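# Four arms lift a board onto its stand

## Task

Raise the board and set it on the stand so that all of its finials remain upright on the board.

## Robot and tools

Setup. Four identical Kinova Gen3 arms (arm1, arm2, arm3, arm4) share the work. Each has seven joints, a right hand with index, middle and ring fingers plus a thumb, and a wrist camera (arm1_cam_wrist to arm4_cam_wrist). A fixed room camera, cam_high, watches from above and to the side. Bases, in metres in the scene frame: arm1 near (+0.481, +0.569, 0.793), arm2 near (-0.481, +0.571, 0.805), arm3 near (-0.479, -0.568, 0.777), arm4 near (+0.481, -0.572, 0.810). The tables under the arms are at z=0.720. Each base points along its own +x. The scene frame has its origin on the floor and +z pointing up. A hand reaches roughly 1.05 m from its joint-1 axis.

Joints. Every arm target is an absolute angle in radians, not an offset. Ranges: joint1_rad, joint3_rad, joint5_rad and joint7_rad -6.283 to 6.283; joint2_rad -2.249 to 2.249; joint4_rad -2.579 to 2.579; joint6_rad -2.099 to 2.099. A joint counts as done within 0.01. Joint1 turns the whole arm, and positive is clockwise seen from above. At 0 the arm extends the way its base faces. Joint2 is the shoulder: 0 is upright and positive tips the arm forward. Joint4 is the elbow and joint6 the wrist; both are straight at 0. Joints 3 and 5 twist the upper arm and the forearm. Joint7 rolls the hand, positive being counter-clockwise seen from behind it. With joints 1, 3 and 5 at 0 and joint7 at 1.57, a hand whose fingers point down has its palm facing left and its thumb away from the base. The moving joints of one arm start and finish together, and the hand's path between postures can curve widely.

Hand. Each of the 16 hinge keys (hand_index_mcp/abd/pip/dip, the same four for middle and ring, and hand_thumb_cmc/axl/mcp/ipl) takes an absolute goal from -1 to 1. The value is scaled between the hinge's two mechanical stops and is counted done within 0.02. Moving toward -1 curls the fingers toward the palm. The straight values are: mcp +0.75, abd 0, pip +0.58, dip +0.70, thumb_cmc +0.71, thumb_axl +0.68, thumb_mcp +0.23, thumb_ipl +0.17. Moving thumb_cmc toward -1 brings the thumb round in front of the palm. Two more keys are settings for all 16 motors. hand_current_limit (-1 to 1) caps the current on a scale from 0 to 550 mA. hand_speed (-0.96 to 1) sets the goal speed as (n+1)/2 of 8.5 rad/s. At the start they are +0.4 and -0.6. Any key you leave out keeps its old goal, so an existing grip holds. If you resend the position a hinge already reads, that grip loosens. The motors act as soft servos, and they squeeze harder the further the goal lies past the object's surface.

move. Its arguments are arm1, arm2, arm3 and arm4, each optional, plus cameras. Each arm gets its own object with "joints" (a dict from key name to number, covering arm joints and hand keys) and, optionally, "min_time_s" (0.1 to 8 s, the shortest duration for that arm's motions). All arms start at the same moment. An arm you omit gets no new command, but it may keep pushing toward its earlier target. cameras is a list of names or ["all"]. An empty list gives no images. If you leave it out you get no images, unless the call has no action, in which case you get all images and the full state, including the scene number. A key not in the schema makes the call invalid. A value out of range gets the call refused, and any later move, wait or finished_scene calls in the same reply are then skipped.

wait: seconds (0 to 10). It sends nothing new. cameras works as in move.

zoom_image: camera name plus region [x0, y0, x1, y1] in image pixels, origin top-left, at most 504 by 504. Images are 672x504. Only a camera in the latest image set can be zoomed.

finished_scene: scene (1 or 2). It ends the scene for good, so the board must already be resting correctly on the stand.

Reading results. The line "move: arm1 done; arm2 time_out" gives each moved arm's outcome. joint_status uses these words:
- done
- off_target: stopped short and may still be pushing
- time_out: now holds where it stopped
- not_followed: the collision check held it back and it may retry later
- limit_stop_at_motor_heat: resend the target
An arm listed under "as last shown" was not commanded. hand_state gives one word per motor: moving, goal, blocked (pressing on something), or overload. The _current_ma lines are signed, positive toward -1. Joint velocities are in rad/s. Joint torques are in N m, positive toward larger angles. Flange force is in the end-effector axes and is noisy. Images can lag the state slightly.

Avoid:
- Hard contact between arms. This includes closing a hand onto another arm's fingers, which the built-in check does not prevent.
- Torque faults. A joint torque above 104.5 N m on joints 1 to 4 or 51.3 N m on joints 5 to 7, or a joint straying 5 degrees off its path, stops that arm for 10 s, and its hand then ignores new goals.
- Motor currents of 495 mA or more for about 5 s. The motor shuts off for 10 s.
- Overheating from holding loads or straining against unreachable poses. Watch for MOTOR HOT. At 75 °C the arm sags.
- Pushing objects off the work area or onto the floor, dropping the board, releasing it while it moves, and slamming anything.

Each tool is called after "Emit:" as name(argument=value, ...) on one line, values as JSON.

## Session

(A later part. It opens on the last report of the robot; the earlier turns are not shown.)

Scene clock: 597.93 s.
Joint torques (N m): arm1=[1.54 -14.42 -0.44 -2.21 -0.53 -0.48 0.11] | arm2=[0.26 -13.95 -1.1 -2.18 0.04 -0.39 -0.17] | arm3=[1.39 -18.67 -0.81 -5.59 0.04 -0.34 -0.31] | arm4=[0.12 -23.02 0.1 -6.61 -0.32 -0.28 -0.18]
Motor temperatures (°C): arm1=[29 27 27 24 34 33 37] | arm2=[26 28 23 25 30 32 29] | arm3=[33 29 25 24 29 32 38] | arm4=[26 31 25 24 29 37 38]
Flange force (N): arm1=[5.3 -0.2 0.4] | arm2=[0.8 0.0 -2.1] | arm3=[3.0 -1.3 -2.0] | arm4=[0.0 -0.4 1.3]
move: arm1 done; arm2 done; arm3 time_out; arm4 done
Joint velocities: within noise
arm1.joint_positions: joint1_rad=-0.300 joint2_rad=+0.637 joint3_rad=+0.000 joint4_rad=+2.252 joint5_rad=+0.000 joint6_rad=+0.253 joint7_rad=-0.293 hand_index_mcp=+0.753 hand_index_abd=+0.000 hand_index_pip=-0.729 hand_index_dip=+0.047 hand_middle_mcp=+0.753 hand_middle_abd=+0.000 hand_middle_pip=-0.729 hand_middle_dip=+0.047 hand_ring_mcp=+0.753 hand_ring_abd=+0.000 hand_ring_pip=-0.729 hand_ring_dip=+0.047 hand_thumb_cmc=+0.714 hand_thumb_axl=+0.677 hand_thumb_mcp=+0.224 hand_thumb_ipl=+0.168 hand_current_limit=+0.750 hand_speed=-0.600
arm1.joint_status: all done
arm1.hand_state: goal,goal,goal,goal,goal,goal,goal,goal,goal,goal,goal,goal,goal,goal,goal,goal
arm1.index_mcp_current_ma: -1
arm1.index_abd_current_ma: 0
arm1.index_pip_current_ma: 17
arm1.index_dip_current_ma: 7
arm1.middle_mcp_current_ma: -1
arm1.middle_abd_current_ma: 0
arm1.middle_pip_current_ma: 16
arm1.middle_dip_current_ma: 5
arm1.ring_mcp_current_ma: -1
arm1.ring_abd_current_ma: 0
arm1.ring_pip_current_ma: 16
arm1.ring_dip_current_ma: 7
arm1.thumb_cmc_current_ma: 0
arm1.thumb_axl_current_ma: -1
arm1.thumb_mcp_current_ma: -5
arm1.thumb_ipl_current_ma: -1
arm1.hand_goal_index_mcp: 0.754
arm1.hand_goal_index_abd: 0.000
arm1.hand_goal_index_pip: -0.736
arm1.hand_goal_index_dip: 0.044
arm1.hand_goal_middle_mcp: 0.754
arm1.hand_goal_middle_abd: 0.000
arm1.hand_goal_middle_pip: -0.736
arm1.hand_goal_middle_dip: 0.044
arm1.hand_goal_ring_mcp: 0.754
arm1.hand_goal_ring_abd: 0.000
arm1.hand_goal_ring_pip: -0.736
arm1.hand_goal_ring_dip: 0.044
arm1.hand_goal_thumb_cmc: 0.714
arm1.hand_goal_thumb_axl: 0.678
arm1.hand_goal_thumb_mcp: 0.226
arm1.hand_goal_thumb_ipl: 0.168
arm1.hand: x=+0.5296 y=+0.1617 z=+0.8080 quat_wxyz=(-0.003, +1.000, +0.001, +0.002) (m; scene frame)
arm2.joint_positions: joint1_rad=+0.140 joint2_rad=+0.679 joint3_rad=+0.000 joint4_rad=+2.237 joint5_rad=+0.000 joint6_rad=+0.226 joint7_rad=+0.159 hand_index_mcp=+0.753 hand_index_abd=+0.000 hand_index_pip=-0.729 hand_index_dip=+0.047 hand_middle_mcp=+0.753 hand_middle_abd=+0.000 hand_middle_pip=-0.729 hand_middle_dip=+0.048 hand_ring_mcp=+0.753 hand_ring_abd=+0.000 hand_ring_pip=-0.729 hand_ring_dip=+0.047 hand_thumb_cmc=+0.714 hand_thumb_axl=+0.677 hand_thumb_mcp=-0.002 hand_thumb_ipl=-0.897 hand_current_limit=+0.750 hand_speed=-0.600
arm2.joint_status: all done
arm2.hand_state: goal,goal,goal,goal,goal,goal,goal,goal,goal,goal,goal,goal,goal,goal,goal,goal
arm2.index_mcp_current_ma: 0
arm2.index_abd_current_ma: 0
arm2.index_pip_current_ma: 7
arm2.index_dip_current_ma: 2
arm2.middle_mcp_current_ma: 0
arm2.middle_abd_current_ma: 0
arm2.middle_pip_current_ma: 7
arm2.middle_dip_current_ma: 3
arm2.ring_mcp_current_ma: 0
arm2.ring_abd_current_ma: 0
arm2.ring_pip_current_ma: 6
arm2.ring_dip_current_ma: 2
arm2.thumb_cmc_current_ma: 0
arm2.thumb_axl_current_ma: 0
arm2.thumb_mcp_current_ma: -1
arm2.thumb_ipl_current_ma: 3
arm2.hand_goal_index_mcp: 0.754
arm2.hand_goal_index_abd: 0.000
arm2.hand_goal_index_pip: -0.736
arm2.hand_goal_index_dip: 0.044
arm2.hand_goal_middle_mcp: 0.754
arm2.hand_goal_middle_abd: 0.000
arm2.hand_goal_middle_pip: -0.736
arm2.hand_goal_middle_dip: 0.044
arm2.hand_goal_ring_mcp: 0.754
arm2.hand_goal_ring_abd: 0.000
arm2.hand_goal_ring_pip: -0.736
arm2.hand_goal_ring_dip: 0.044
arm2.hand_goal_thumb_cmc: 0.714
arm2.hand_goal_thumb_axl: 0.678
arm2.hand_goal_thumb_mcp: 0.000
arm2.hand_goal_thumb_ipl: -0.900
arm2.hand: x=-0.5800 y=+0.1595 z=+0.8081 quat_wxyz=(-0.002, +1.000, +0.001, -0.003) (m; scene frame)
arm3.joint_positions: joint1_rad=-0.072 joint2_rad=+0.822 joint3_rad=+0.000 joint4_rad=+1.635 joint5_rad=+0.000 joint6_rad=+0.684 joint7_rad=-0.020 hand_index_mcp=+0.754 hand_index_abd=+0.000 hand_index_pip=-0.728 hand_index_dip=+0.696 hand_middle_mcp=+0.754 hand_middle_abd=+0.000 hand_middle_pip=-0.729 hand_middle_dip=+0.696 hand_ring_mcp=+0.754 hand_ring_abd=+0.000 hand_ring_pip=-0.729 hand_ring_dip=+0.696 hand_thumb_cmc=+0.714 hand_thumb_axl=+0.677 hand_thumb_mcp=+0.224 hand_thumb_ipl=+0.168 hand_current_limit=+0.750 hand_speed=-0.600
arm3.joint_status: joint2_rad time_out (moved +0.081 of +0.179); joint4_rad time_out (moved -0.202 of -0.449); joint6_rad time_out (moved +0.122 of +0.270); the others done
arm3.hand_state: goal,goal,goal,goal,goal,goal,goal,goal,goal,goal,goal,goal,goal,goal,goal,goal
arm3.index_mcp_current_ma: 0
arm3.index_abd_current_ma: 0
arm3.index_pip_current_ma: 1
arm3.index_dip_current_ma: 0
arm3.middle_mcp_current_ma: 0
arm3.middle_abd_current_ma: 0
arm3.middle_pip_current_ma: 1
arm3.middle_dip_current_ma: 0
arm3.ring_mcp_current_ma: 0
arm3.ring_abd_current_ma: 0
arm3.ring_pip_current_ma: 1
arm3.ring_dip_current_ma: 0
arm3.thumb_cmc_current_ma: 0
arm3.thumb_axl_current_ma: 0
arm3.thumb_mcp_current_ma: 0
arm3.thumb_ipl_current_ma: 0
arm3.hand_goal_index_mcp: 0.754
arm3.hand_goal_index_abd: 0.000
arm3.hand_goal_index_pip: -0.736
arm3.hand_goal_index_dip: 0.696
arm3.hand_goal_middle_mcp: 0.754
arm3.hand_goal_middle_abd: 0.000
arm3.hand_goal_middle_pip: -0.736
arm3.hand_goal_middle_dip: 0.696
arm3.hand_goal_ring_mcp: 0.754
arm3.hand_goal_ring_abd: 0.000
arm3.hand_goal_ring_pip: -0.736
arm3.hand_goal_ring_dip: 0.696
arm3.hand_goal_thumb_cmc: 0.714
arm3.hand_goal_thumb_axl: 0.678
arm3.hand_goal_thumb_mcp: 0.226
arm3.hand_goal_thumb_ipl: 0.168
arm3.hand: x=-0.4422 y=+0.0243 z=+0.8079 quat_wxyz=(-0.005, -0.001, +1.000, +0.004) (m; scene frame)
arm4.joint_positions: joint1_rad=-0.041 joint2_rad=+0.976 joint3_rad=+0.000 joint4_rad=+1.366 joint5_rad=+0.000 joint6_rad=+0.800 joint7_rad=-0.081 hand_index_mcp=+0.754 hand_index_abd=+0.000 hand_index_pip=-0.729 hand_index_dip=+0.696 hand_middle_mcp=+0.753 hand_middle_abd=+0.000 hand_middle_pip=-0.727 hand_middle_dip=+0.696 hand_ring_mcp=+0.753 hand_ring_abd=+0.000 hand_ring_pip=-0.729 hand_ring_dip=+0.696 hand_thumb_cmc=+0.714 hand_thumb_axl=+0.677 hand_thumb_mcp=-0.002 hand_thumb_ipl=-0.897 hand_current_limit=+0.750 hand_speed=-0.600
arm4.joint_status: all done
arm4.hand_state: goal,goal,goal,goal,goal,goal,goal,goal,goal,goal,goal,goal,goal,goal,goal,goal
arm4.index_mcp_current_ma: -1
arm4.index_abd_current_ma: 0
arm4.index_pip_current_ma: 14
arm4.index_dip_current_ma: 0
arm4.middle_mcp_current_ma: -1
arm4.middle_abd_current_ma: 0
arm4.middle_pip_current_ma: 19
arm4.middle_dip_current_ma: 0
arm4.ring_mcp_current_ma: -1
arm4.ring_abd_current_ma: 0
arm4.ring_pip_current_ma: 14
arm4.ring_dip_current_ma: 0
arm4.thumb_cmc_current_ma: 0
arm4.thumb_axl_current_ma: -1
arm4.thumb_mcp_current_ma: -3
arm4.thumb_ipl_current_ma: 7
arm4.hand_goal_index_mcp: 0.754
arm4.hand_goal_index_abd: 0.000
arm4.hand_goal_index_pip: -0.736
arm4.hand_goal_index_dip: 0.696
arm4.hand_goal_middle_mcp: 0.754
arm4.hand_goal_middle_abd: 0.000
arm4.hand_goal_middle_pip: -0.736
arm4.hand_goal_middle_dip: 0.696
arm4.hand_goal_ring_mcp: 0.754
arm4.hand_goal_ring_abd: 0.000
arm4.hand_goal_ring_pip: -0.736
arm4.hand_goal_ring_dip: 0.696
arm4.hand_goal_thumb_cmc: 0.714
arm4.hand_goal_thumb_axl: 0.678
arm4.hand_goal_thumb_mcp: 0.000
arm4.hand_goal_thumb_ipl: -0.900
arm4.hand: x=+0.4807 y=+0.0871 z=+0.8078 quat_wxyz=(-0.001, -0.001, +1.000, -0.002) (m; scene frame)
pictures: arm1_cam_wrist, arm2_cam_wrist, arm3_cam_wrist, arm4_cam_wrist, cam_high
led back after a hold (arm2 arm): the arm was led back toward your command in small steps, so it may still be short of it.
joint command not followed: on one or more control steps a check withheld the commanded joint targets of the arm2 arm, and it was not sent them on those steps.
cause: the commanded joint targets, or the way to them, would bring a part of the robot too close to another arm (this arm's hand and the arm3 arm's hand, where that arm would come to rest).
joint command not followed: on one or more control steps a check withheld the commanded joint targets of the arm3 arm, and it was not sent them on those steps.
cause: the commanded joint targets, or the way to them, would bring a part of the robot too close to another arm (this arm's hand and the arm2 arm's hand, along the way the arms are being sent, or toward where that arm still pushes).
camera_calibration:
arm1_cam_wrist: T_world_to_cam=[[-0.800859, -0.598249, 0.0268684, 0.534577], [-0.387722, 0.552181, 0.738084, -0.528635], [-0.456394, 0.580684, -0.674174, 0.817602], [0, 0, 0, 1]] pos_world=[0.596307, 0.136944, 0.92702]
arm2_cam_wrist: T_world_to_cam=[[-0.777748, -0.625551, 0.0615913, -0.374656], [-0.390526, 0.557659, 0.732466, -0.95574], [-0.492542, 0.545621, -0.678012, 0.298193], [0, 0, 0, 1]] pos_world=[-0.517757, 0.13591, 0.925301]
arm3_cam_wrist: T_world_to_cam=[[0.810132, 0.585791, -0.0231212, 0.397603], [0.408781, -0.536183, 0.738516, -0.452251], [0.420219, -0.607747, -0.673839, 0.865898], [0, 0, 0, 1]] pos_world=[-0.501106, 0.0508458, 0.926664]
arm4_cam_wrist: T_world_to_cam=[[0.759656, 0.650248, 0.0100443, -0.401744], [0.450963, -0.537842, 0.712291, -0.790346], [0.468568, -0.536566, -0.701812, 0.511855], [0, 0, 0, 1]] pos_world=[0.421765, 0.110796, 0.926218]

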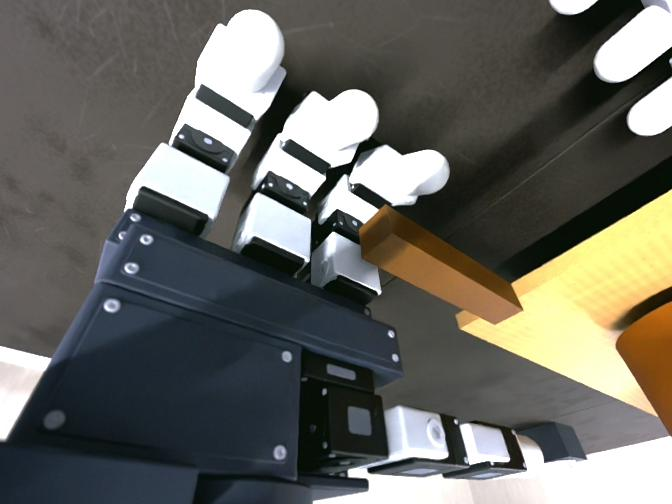

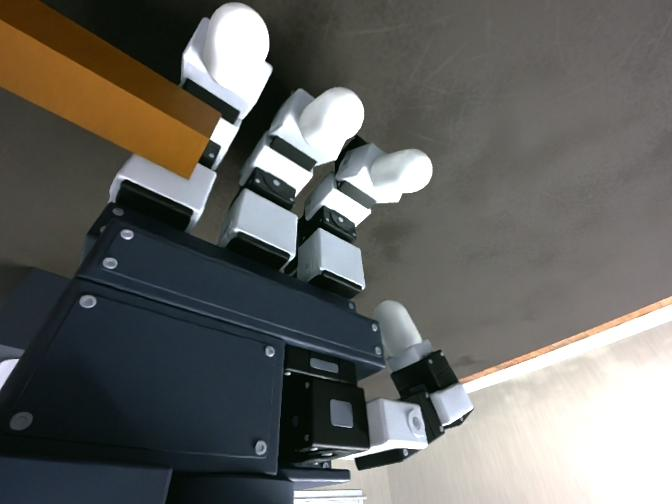

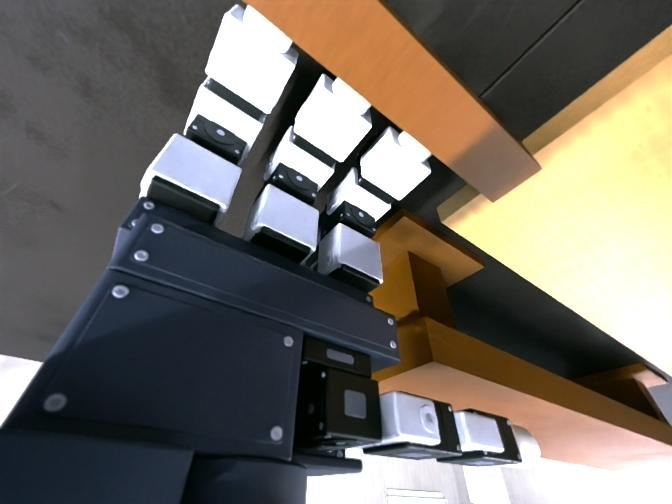

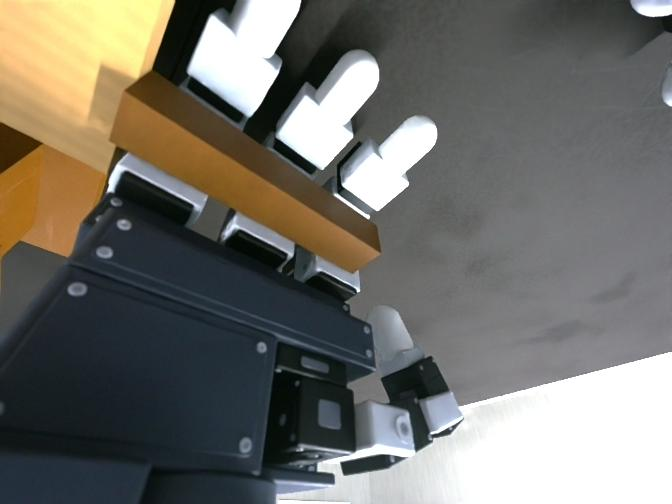

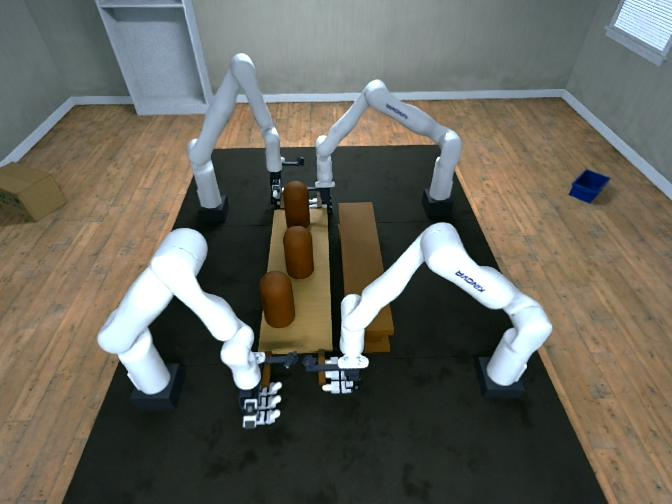

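Emit:
move(arm1={"joints":{"joint1_rad":-0.1581,"joint2_rad":0.6317,"joint4_rad":2.2742,"joint6_rad":0.2357,"joint7_rad":-0.1505},"min_time_s":1.5}, arm3={"joints":{"joint1_rad":-0.0740,"joint2_rad":0.7415,"joint4_rad":1.8375,"joint6_rad":0.5626,"joint7_rad":-0.0225},"min_time_s":1.5}, cameras=[])

Emit:
move(arm1={"joints":{"joint1_rad":-0.0113,"joint2_rad":0.6311,"joint4_rad":2.2744,"joint6_rad":0.2360,"joint7_rad":-0.0037},"min_time_s":1.5}, arm2={"joints":{"joint1_rad":0.0004,"joint2_rad":0.6730,"joint4_rad":2.2613,"joint6_rad":0.2073,"joint7_rad":0.0193},"min_time_s":1.5}, cameras=[])

Emit:
move(arm2={"joints":{"joint1_rad":-0.1415,"joint2_rad":0.6713,"joint4_rad":2.2645,"joint6_rad":0.2057,"joint7_rad":-0.1226},"min_time_s":1.5}, cameras=["all"])

Scene clock: 621.60 s.
Joint torques (N m): arm1=[1.48 -14.24 -0.43 -2 -0.54 -0.45 0.12] | arm2=[0.24 -13.96 -1.09 -2.23 0.04 -0.39 -0.17] | arm3=[1.45 -16.74 -0.83 -4.69 0.05 -0.38 -0.32] | arm4=[0.1 -23.08 0.1 -6.6 -0.28 -0.28 -0.16]
Motor temperatures (°C): arm1=[29 28 27 24 34 33 37] | arm2=[26 28 23 25 30 32 29] | arm3=[33 30 25 24 29 32 38] | arm4=[26 31 25 24 29 37 38]
Flange force (N): arm1=[5.2 0.7 0.6] | arm2=[0.7 -0.1 -2.1] | arm3=[3.5 -0.8 -2.4] | arm4=[0.0 -0.2 1.4]
move: arm1 done; arm3 done
Joint velocities: within noise
arm1.joint_positions: joint1_rad=-0.158 joint2_rad=+0.632 joint3_rad=+0.000 joint4_rad=+2.274 joint5_rad=+0.000 joint6_rad=+0.236 joint7_rad=-0.151 hand_index_mcp=+0.753 hand_index_abd=+0.000 hand_index_pip=-0.729 hand_index_dip=+0.047 hand_middle_mcp=+0.753 hand_middle_abd=+0.000 hand_middle_pip=-0.729 hand_middle_dip=+0.047 hand_ring_mcp=+0.753 hand_ring_abd=+0.000 hand_ring_pip=-0.729 hand_ring_dip=+0.047 hand_thumb_cmc=+0.714 hand_thumb_axl=+0.677 hand_thumb_mcp=+0.224 hand_thumb_ipl=+0.168 hand_current_limit=+0.750 hand_speed=-0.600
arm1.joint_status: all done
arm1.hand_state: goal,goal,goal,goal,goal,goal,goal,goal,goal,goal,goal,goal,goal,goal,goal,goal
arm1.index_mcp_current_ma: -1
arm1.index_abd_current_ma: 0
arm1.index_pip_current_ma: 17
arm1.index_dip_current_ma: 7
arm1.middle_mcp_current_ma: -1
arm1.middle_abd_current_ma: 0
arm1.middle_pip_current_ma: 16
arm1.middle_dip_current_ma: 5
arm1.ring_mcp_current_ma: -1
arm1.ring_abd_current_ma: 0
arm1.ring_pip_current_ma: 16
arm1.ring_dip_current_ma: 7
arm1.thumb_cmc_current_ma: 0
arm1.thumb_axl_current_ma: -1
arm1.thumb_mcp_current_ma: -5
arm1.thumb_ipl_current_ma: -1
arm1.hand_goal_index_mcp: 0.754
arm1.hand_goal_index_abd: 0.000
arm1.hand_goal_index_pip: -0.736
arm1.hand_goal_index_dip: 0.044
arm1.hand_goal_middle_mcp: 0.754
arm1.hand_goal_middle_abd: 0.000
arm1.hand_goal_middle_pip: -0.736
arm1.hand_goal_middle_dip: 0.044
arm1.hand_goal_ring_mcp: 0.754
arm1.hand_goal_ring_abd: 0.000
arm1.hand_goal_ring_pip: -0.736
arm1.hand_goal_ring_dip: 0.044
arm1.hand_goal_thumb_cmc: 0.714
arm1.hand_goal_thumb_axl: 0.678
arm1.hand_goal_thumb_mcp: 0.226
arm1.hand_goal_thumb_ipl: 0.168
arm1.hand: x=+0.4822 y=+0.1617 z=+0.8079 quat_wxyz=(-0.003, +1.000, +0.001, +0.002) (m; scene frame)
arm2, arm4: as last shown
arm3.joint_positions: joint1_rad=-0.074 joint2_rad=+0.741 joint3_rad=+0.000 joint4_rad=+1.837 joint5_rad=+0.000 joint6_rad=+0.563 joint7_rad=-0.022 hand_index_mcp=+0.754 hand_index_abd=+0.000 hand_index_pip=-0.728 hand_index_dip=+0.696 hand_middle_mcp=+0.754 hand_middle_abd=+0.000 hand_middle_pip=-0.729 hand_middle_dip=+0.696 hand_ring_mcp=+0.754 hand_ring_abd=+0.000 hand_ring_pip=-0.729 hand_ring_dip=+0.696 hand_thumb_cmc=+0.714 hand_thumb_axl=+0.677 hand_thumb_mcp=+0.224 hand_thumb_ipl=+0.168 hand_current_limit=+0.750 hand_speed=-0.600
arm3.joint_status: all done
arm3.hand_state: goal,goal,goal,goal,goal,goal,goal,goal,goal,goal,goal,goal,goal,goal,goal,goal
arm3.index_mcp_current_ma: 0
arm3.index_abd_current_ma: 0
arm3.index_pip_current_ma: 1
arm3.index_dip_current_ma: 0
arm3.middle_mcp_current_ma: 0
arm3.middle_abd_current_ma: 0
arm3.middle_pip_current_ma: 1
arm3.middle_dip_current_ma: 0
arm3.ring_mcp_current_ma: 0
arm3.ring_abd_current_ma: 0
arm3.ring_pip_current_ma: 1
arm3.ring_dip_current_ma: 0
arm3.thumb_cmc_current_ma: 0
arm3.thumb_axl_current_ma: 0
arm3.thumb_mcp_current_ma: 0
arm3.thumb_ipl_current_ma: 0
arm3.hand_goal_index_mcp: 0.754
arm3.hand_goal_index_abd: 0.000
arm3.hand_goal_index_pip: -0.736
arm3.hand_goal_index_dip: 0.696
arm3.hand_goal_middle_mcp: 0.754
arm3.hand_goal_middle_abd: 0.000
arm3.hand_goal_middle_pip: -0.736
arm3.hand_goal_middle_dip: 0.696
arm3.hand_goal_ring_mcp: 0.754
arm3.hand_goal_ring_abd: 0.000
arm3.hand_goal_ring_pip: -0.736
arm3.hand_goal_ring_dip: 0.696
arm3.hand_goal_thumb_cmc: 0.714
arm3.hand_goal_thumb_axl: 0.678
arm3.hand_goal_thumb_mcp: 0.226
arm3.hand_goal_thumb_ipl: 0.168
arm3.hand: x=-0.4419 y=-0.0308 z=+0.8090 quat_wxyz=(-0.005, -0.001, +1.000, +0.004) (m; scene frame)
pictures: none
No camera images: "cameras" was empty.

Scene clock: 623.40 s.
Joint torques (N m): arm1=[1.53 -14.26 -0.52 -2 -0.59 -0.49 0.11] | arm2=[0.17 -13.68 -1.09 -2.03 0.05 -0.39 -0.18] | arm3=[1.41 -16.72 -0.85 -4.74 0.04 -0.37 -0.3] | arm4=[0.13 -23.05 0.08 -6.58 -0.3 -0.3 -0.18]
Motor temperatures (°C): arm1=[29 28 27 24 34 33 37] | arm2=[26 28 23 25 30 32 29] | arm3=[33 30 25 24 29 32 38] | arm4=[26 31 25 24 29 37 38]
Flange force (N): arm1=[5.2 1.6 0.5] | arm2=[0.4 -0.1 -2.3] | arm3=[3.5 -1.0 -2.4] | arm4=[0.1 -0.2 1.3]
move: arm1 done; arm2 done
Joint velocities: within noise
arm1.joint_positions: joint1_rad=-0.011 joint2_rad=+0.631 joint3_rad=+0.000 joint4_rad=+2.274 joint5_rad=+0.000 joint6_rad=+0.236 joint7_rad=-0.004 hand_index_mcp=+0.753 hand_index_abd=+0.000 hand_index_pip=-0.729 hand_index_dip=+0.047 hand_middle_mcp=+0.753 hand_middle_abd=+0.000 hand_middle_pip=-0.729 hand_middle_dip=+0.047 hand_ring_mcp=+0.753 hand_ring_abd=+0.000 hand_ring_pip=-0.729 hand_ring_dip=+0.047 hand_thumb_cmc=+0.714 hand_thumb_axl=+0.677 hand_thumb_mcp=+0.224 hand_thumb_ipl=+0.168 hand_current_limit=+0.750 hand_speed=-0.600
arm1.joint_status: all done
arm1.hand_state: goal,goal,goal,goal,goal,goal,goal,goal,goal,goal,goal,goal,goal,goal,goal,goal
arm1.index_mcp_current_ma: -1
arm1.index_abd_current_ma: 0
arm1.index_pip_current_ma: 17
arm1.index_dip_current_ma: 7
arm1.middle_mcp_current_ma: -1
arm1.middle_abd_current_ma: 0
arm1.middle_pip_current_ma: 16
arm1.middle_dip_current_ma: 5
arm1.ring_mcp_current_ma: -1
arm1.ring_abd_current_ma: 0
arm1.ring_pip_current_ma: 16
arm1.ring_dip_current_ma: 7
arm1.thumb_cmc_current_ma: 0
arm1.thumb_axl_current_ma: -1
arm1.thumb_mcp_current_ma: -5
arm1.thumb_ipl_current_ma: -1
arm1.hand_goal_index_mcp: 0.754
arm1.hand_goal_index_abd: 0.000
arm1.hand_goal_index_pip: -0.736
arm1.hand_goal_index_dip: 0.044
arm1.hand_goal_middle_mcp: 0.754
arm1.hand_goal_middle_abd: 0.000
arm1.hand_goal_middle_pip: -0.736
arm1.hand_goal_middle_dip: 0.044
arm1.hand_goal_ring_mcp: 0.754
arm1.hand_goal_ring_abd: 0.000
arm1.hand_goal_ring_pip: -0.736
arm1.hand_goal_ring_dip: 0.044
arm1.hand_goal_thumb_cmc: 0.714
arm1.hand_goal_thumb_axl: 0.678
arm1.hand_goal_thumb_mcp: 0.226
arm1.hand_goal_thumb_ipl: 0.168
arm1.hand: x=+0.4349 y=+0.1617 z=+0.8079 quat_wxyz=(-0.003, +1.000, +0.001, +0.002) (m; scene frame)
arm2.joint_positions: joint1_rad=+0.000 joint2_rad=+0.673 joint3_rad=+0.000 joint4_rad=+2.261 joint5_rad=+0.000 joint6_rad=+0.207 joint7_rad=+0.019 hand_index_mcp=+0.753 hand_index_abd=+0.000 hand_index_pip=-0.729 hand_index_dip=+0.047 hand_middle_mcp=+0.753 hand_middle_abd=+0.000 hand_middle_pip=-0.729 hand_middle_dip=+0.048 hand_ring_mcp=+0.753 hand_ring_abd=+0.000 hand_ring_pip=-0.729 hand_ring_dip=+0.047 hand_thumb_cmc=+0.714 hand_thumb_axl=+0.677 hand_thumb_mcp=-0.002 hand_thumb_ipl=-0.897 hand_current_limit=+0.750 hand_speed=-0.600
arm2.joint_status: all done
arm2.hand_state: goal,goal,goal,goal,goal,goal,goal,goal,goal,goal,goal,goal,goal,goal,goal,goal
arm2.index_mcp_current_ma: 0
arm2.index_abd_current_ma: 0
arm2.index_pip_current_ma: 7
arm2.index_dip_current_ma: 2
arm2.middle_mcp_current_ma: 0
arm2.middle_abd_current_ma: 0
arm2.middle_pip_current_ma: 7
arm2.middle_dip_current_ma: 3
arm2.ring_mcp_current_ma: 0
arm2.ring_abd_current_ma: 0
arm2.ring_pip_current_ma: 6
arm2.ring_dip_current_ma: 2
arm2.thumb_cmc_current_ma: 0
arm2.thumb_axl_current_ma: 0
arm2.thumb_mcp_current_ma: -1
arm2.thumb_ipl_current_ma: 3
arm2.hand_goal_index_mcp: 0.754
arm2.hand_goal_index_abd: 0.000
arm2.hand_goal_index_pip: -0.736
arm2.hand_goal_index_dip: 0.044
arm2.hand_goal_middle_mcp: 0.754
arm2.hand_goal_middle_abd: 0.000
arm2.hand_goal_middle_pip: -0.736
arm2.hand_goal_middle_dip: 0.044
arm2.hand_goal_ring_mcp: 0.754
arm2.hand_goal_ring_abd: 0.000
arm2.hand_goal_ring_pip: -0.736
arm2.hand_goal_ring_dip: 0.044
arm2.hand_goal_thumb_cmc: 0.714
arm2.hand_goal_thumb_axl: 0.678
arm2.hand_goal_thumb_mcp: 0.000
arm2.hand_goal_thumb_ipl: -0.900
arm2.hand: x=-0.5337 y=+0.1596 z=+0.8081 quat_wxyz=(-0.002, +1.000, +0.001, -0.003) (m; scene frame)
arm3, arm4: as last shown
pictures: none
No camera images: "cameras" was empty.

Scene clock: 625.20 s.
Joint torques (N m): arm1=[1.51 -14.17 -0.48 -1.99 -0.58 -0.47 0.08] | arm2=[0.23 -13.65 -1.08 -2.01 0.02 -0.36 -0.16] | arm3=[1.39 -16.68 -0.91 -4.72 0.08 -0.35 -0.32] | arm4=[0.14 -23.06 0.1 -6.6 -0.31 -0.3 -0.18]
Motor temperatures (°C): arm1=[29 28 27 24 34 33 37] | arm2=[26 28 23 25 30 32 29] | arm3=[33 30 25 24 29 32 38] | arm4=[26 31 25 24 29 37 38]
Flange force (N): arm1=[5.0 1.5 0.4] | arm2=[0.6 -0.2 -2.2] | arm3=[3.4 -1.0 -2.5] | arm4=[0.1 -0.3 1.3]
move: arm2 done
Joint velocities: within noise
arm1, arm3, arm4: as last shown
arm2.joint_positions: joint1_rad=-0.142 joint2_rad=+0.671 joint3_rad=+0.000 joint4_rad=+2.265 joint5_rad=+0.000 joint6_rad=+0.206 joint7_rad=-0.123 hand_index_mcp=+0.753 hand_index_abd=+0.000 hand_index_pip=-0.729 hand_index_dip=+0.047 hand_middle_mcp=+0.753 hand_middle_abd=+0.000 hand_middle_pip=-0.729 hand_middle_dip=+0.048 hand_ring_mcp=+0.753 hand_ring_abd=+0.000 hand_ring_pip=-0.729 hand_ring_dip=+0.047 hand_thumb_cmc=+0.714 hand_thumb_axl=+0.677 hand_thumb_mcp=-0.002 hand_thumb_ipl=-0.897 hand_current_limit=+0.750 hand_speed=-0.600
arm2.joint_status: all done
arm2.hand_state: goal,goal,goal,goal,goal,goal,goal,goal,goal,goal,goal,goal,goal,goal,goal,goal
arm2.index_mcp_current_ma: 0
arm2.index_abd_current_ma: 0
arm2.index_pip_current_ma: 7
arm2.index_dip_current_ma: 2
arm2.middle_mcp_current_ma: 0
arm2.middle_abd_current_ma: 0
arm2.middle_pip_current_ma: 7
arm2.middle_dip_current_ma: 3
arm2.ring_mcp_current_ma: 0
arm2.ring_abd_current_ma: 0
arm2.ring_pip_current_ma: 6
arm2.ring_dip_current_ma: 2
arm2.thumb_cmc_current_ma: 0
arm2.thumb_axl_current_ma: 0
arm2.thumb_mcp_current_ma: -1
arm2.thumb_ipl_current_ma: 3
arm2.hand_goal_index_mcp: 0.754
arm2.hand_goal_index_abd: 0.000
arm2.hand_goal_index_pip: -0.736
arm2.hand_goal_index_dip: 0.044
arm2.hand_goal_middle_mcp: 0.754
arm2.hand_goal_middle_abd: 0.000
arm2.hand_goal_middle_pip: -0.736
arm2.hand_goal_middle_dip: 0.044
arm2.hand_goal_ring_mcp: 0.754
arm2.hand_goal_ring_abd: 0.000
arm2.hand_goal_ring_pip: -0.736
arm2.hand_goal_ring_dip: 0.044
arm2.hand_goal_thumb_cmc: 0.714
arm2.hand_goal_thumb_axl: 0.678
arm2.hand_goal_thumb_mcp: 0.000
arm2.hand_goal_thumb_ipl: -0.900
arm2.hand: x=-0.4873 y=+0.1596 z=+0.8082 quat_wxyz=(-0.002, +1.000, +0.001, -0.003) (m; scene frame)
pictures: arm1_cam_wrist, arm2_cam_wrist, arm3_cam_wrist, arm4_cam_wrist, cam_high
camera_calibration:
arm1_cam_wrist: T_world_to_cam=[[-0.800858, -0.598247, 0.026953, 0.458576], [-0.38773, 0.552294, 0.737995, -0.56532], [-0.456389, 0.580579, -0.674267, 0.774435], [0, 0, 0, 1]] pos_world=[0.501507, 0.136943, 0.92702]
arm2_cam_wrist: T_world_to_cam=[[-0.777775, -0.625513, 0.0616342, -0.302559], [-0.390513, 0.557739, 0.732412, -0.919623], [-0.492509, 0.545583, -0.678066, 0.343934], [0, 0, 0, 1]] pos_world=[-0.425057, 0.13601, 0.925401]
arm3_cam_wrist: T_world_to_cam=[[0.810072, 0.585877, -0.023029, 0.429567], [0.408788, -0.536189, 0.738508, -0.48255], [0.420327, -0.607659, -0.673852, 0.833128], [0, 0, 0, 1]] pos_world=[-0.500906, -0.00415386, 0.927664]
arm4_cam_wrist: T_world_to_cam=[[0.759656, 0.650248, 0.0100443, -0.401744], [0.450963, -0.537842, 0.712291, -0.790346], [0.468568, -0.536566, -0.701812, 0.511855], [0, 0, 0, 1]] pos_world=[0.421765, 0.110796, 0.926218]

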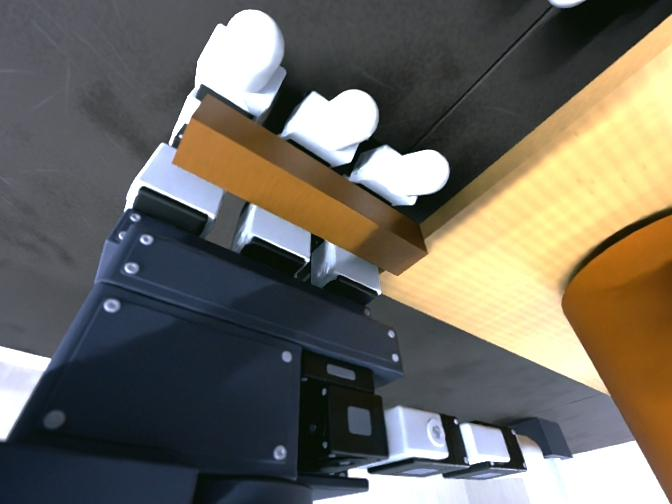

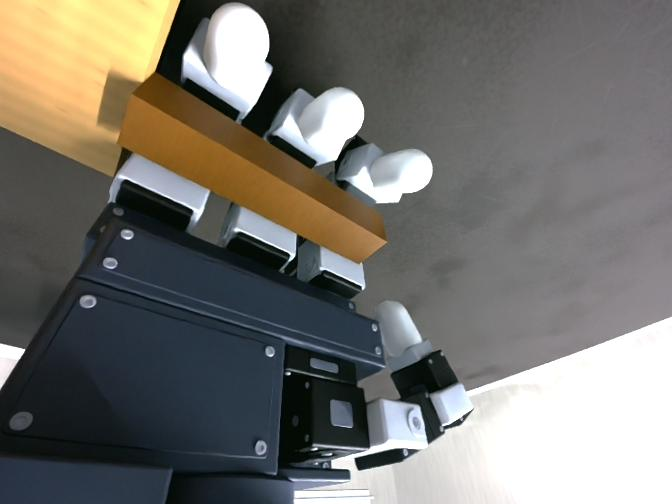

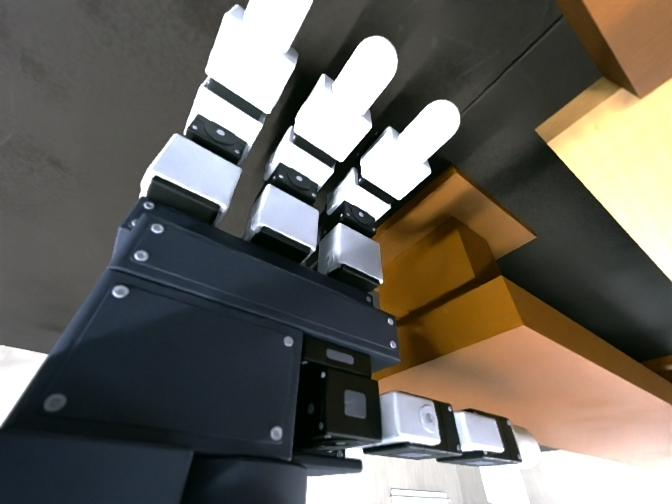

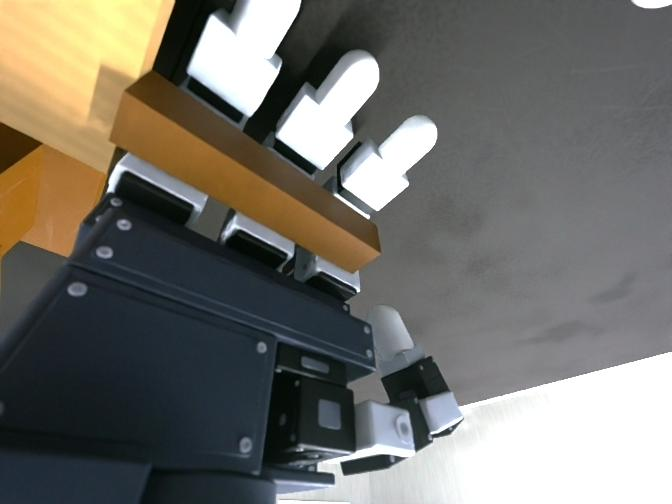

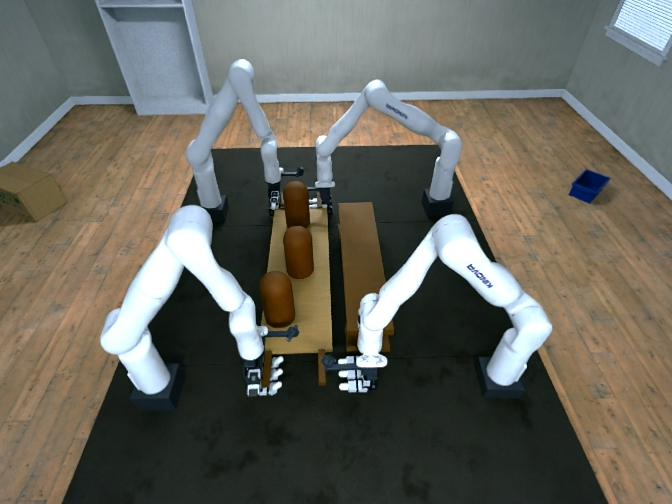

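Emit:
move(arm3={"joints": {"joint1_rad": -0.0691, "joint2_rad": 0.9202, "joint4_rad": 1.3884, "joint6_rad": 0.8330, "joint7_rad": -0.0176}, "min_time_s": 2.5}, cameras=["arm3_cam_wrist", "cam_high"])

Scene clock: 674.70 s.
Joint torques (N m): arm1=[1.53 -14.22 -0.49 -1.95 -0.56 -0.46 0.08] | arm2=[0.19 -13.63 -1.06 -2.01 0.02 -0.35 -0.15] | arm3=[1.37 -20.83 -0.77 -6.55 0.05 -0.33 -0.3] | arm4=[0.13 -23.04 0.13 -6.6 -0.31 -0.32 -0.19]
Motor temperatures (°C): arm1=[29 28 27 24 34 33 37] | arm2=[26 29 23 25 30 32 29] | arm3=[33 31 25 24 29 32 38] | arm4=[26 31 25 24 29 37 37]
Flange force (N): arm1=[5.1 1.7 0.5] | arm2=[0.5 -0.3 -2.2] | arm3=[2.6 -1.8 -1.7] | arm4=[0.0 -0.2 1.3]
move: arm3 done
Joint velocities: within noise
arm1, arm2, arm4: as last shown
arm3.joint_positions: joint1_rad=-0.069 joint2_rad=+0.920 joint3_rad=+0.000 joint4_rad=+1.388 joint5_rad=+0.000 joint6_rad=+0.833 joint7_rad=-0.018 hand_index_mcp=+0.754 hand_index_abd=+0.000 hand_index_pip=-0.728 hand_index_dip=+0.696 hand_middle_mcp=+0.754 hand_middle_abd=+0.000 hand_middle_pip=-0.729 hand_middle_dip=+0.696 hand_ring_mcp=+0.754 hand_ring_abd=+0.000 hand_ring_pip=-0.729 hand_ring_dip=+0.696 hand_thumb_cmc=+0.714 hand_thumb_axl=+0.677 hand_thumb_mcp=+0.224 hand_thumb_ipl=+0.168 hand_current_limit=+0.750 hand_speed=-0.600
arm3.joint_status: all done
arm3.hand_state: goal,goal,goal,goal,goal,goal,goal,goal,goal,goal,goal,goal,goal,goal,goal,goal
arm3.index_mcp_current_ma: 0
arm3.index_abd_current_ma: 0
arm3.index_pip_current_ma: 1
arm3.index_dip_current_ma: 0
arm3.middle_mcp_current_ma: 0
arm3.middle_abd_current_ma: 0
arm3.middle_pip_current_ma: 1
arm3.middle_dip_current_ma: 0
arm3.ring_mcp_current_ma: 0
arm3.ring_abd_current_ma: 0
arm3.ring_pip_current_ma: 1
arm3.ring_dip_current_ma: 0
arm3.thumb_cmc_current_ma: 0
arm3.thumb_axl_current_ma: 0
arm3.thumb_mcp_current_ma: 0
arm3.thumb_ipl_current_ma: 0
arm3.hand_goal_index_mcp: 0.754
arm3.hand_goal_index_abd: 0.000
arm3.hand_goal_index_pip: -0.736
arm3.hand_goal_index_dip: 0.696
arm3.hand_goal_middle_mcp: 0.754
arm3.hand_goal_middle_abd: 0.000
arm3.hand_goal_middle_pip: -0.736
arm3.hand_goal_middle_dip: 0.696
arm3.hand_goal_ring_mcp: 0.754
arm3.hand_goal_ring_abd: 0.000
arm3.hand_goal_ring_pip: -0.736
arm3.hand_goal_ring_dip: 0.696
arm3.hand_goal_thumb_cmc: 0.714
arm3.hand_goal_thumb_axl: 0.678
arm3.hand_goal_thumb_mcp: 0.226
arm3.hand_goal_thumb_ipl: 0.168
arm3.hand: x=-0.4420 y=+0.0847 z=+0.8090 quat_wxyz=(-0.005, -0.001, +1.000, +0.004) (m; scene frame)
pictures: arm3_cam_wrist, cam_high
camera_calibration:
arm3_cam_wrist: T_world_to_cam=[[0.810106, 0.585829, -0.023084, 0.36203], [0.408806, -0.536213, 0.738481, -0.420637], [0.420245, -0.607685, -0.673879, 0.903239], [0, 0, 0, 1]] pos_world=[-0.500906, 0.111246, 0.927664]

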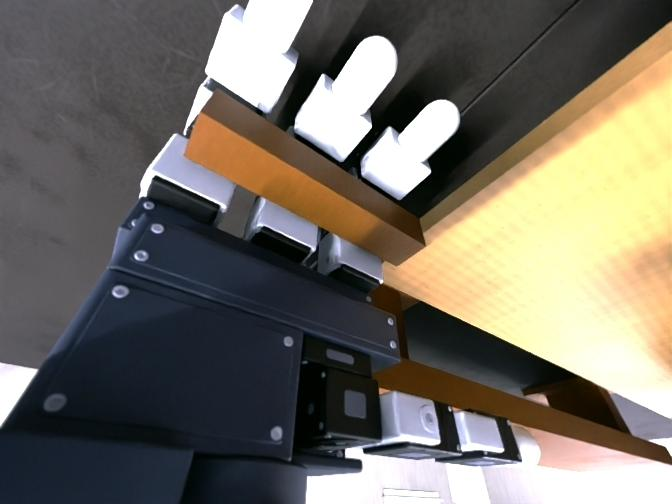

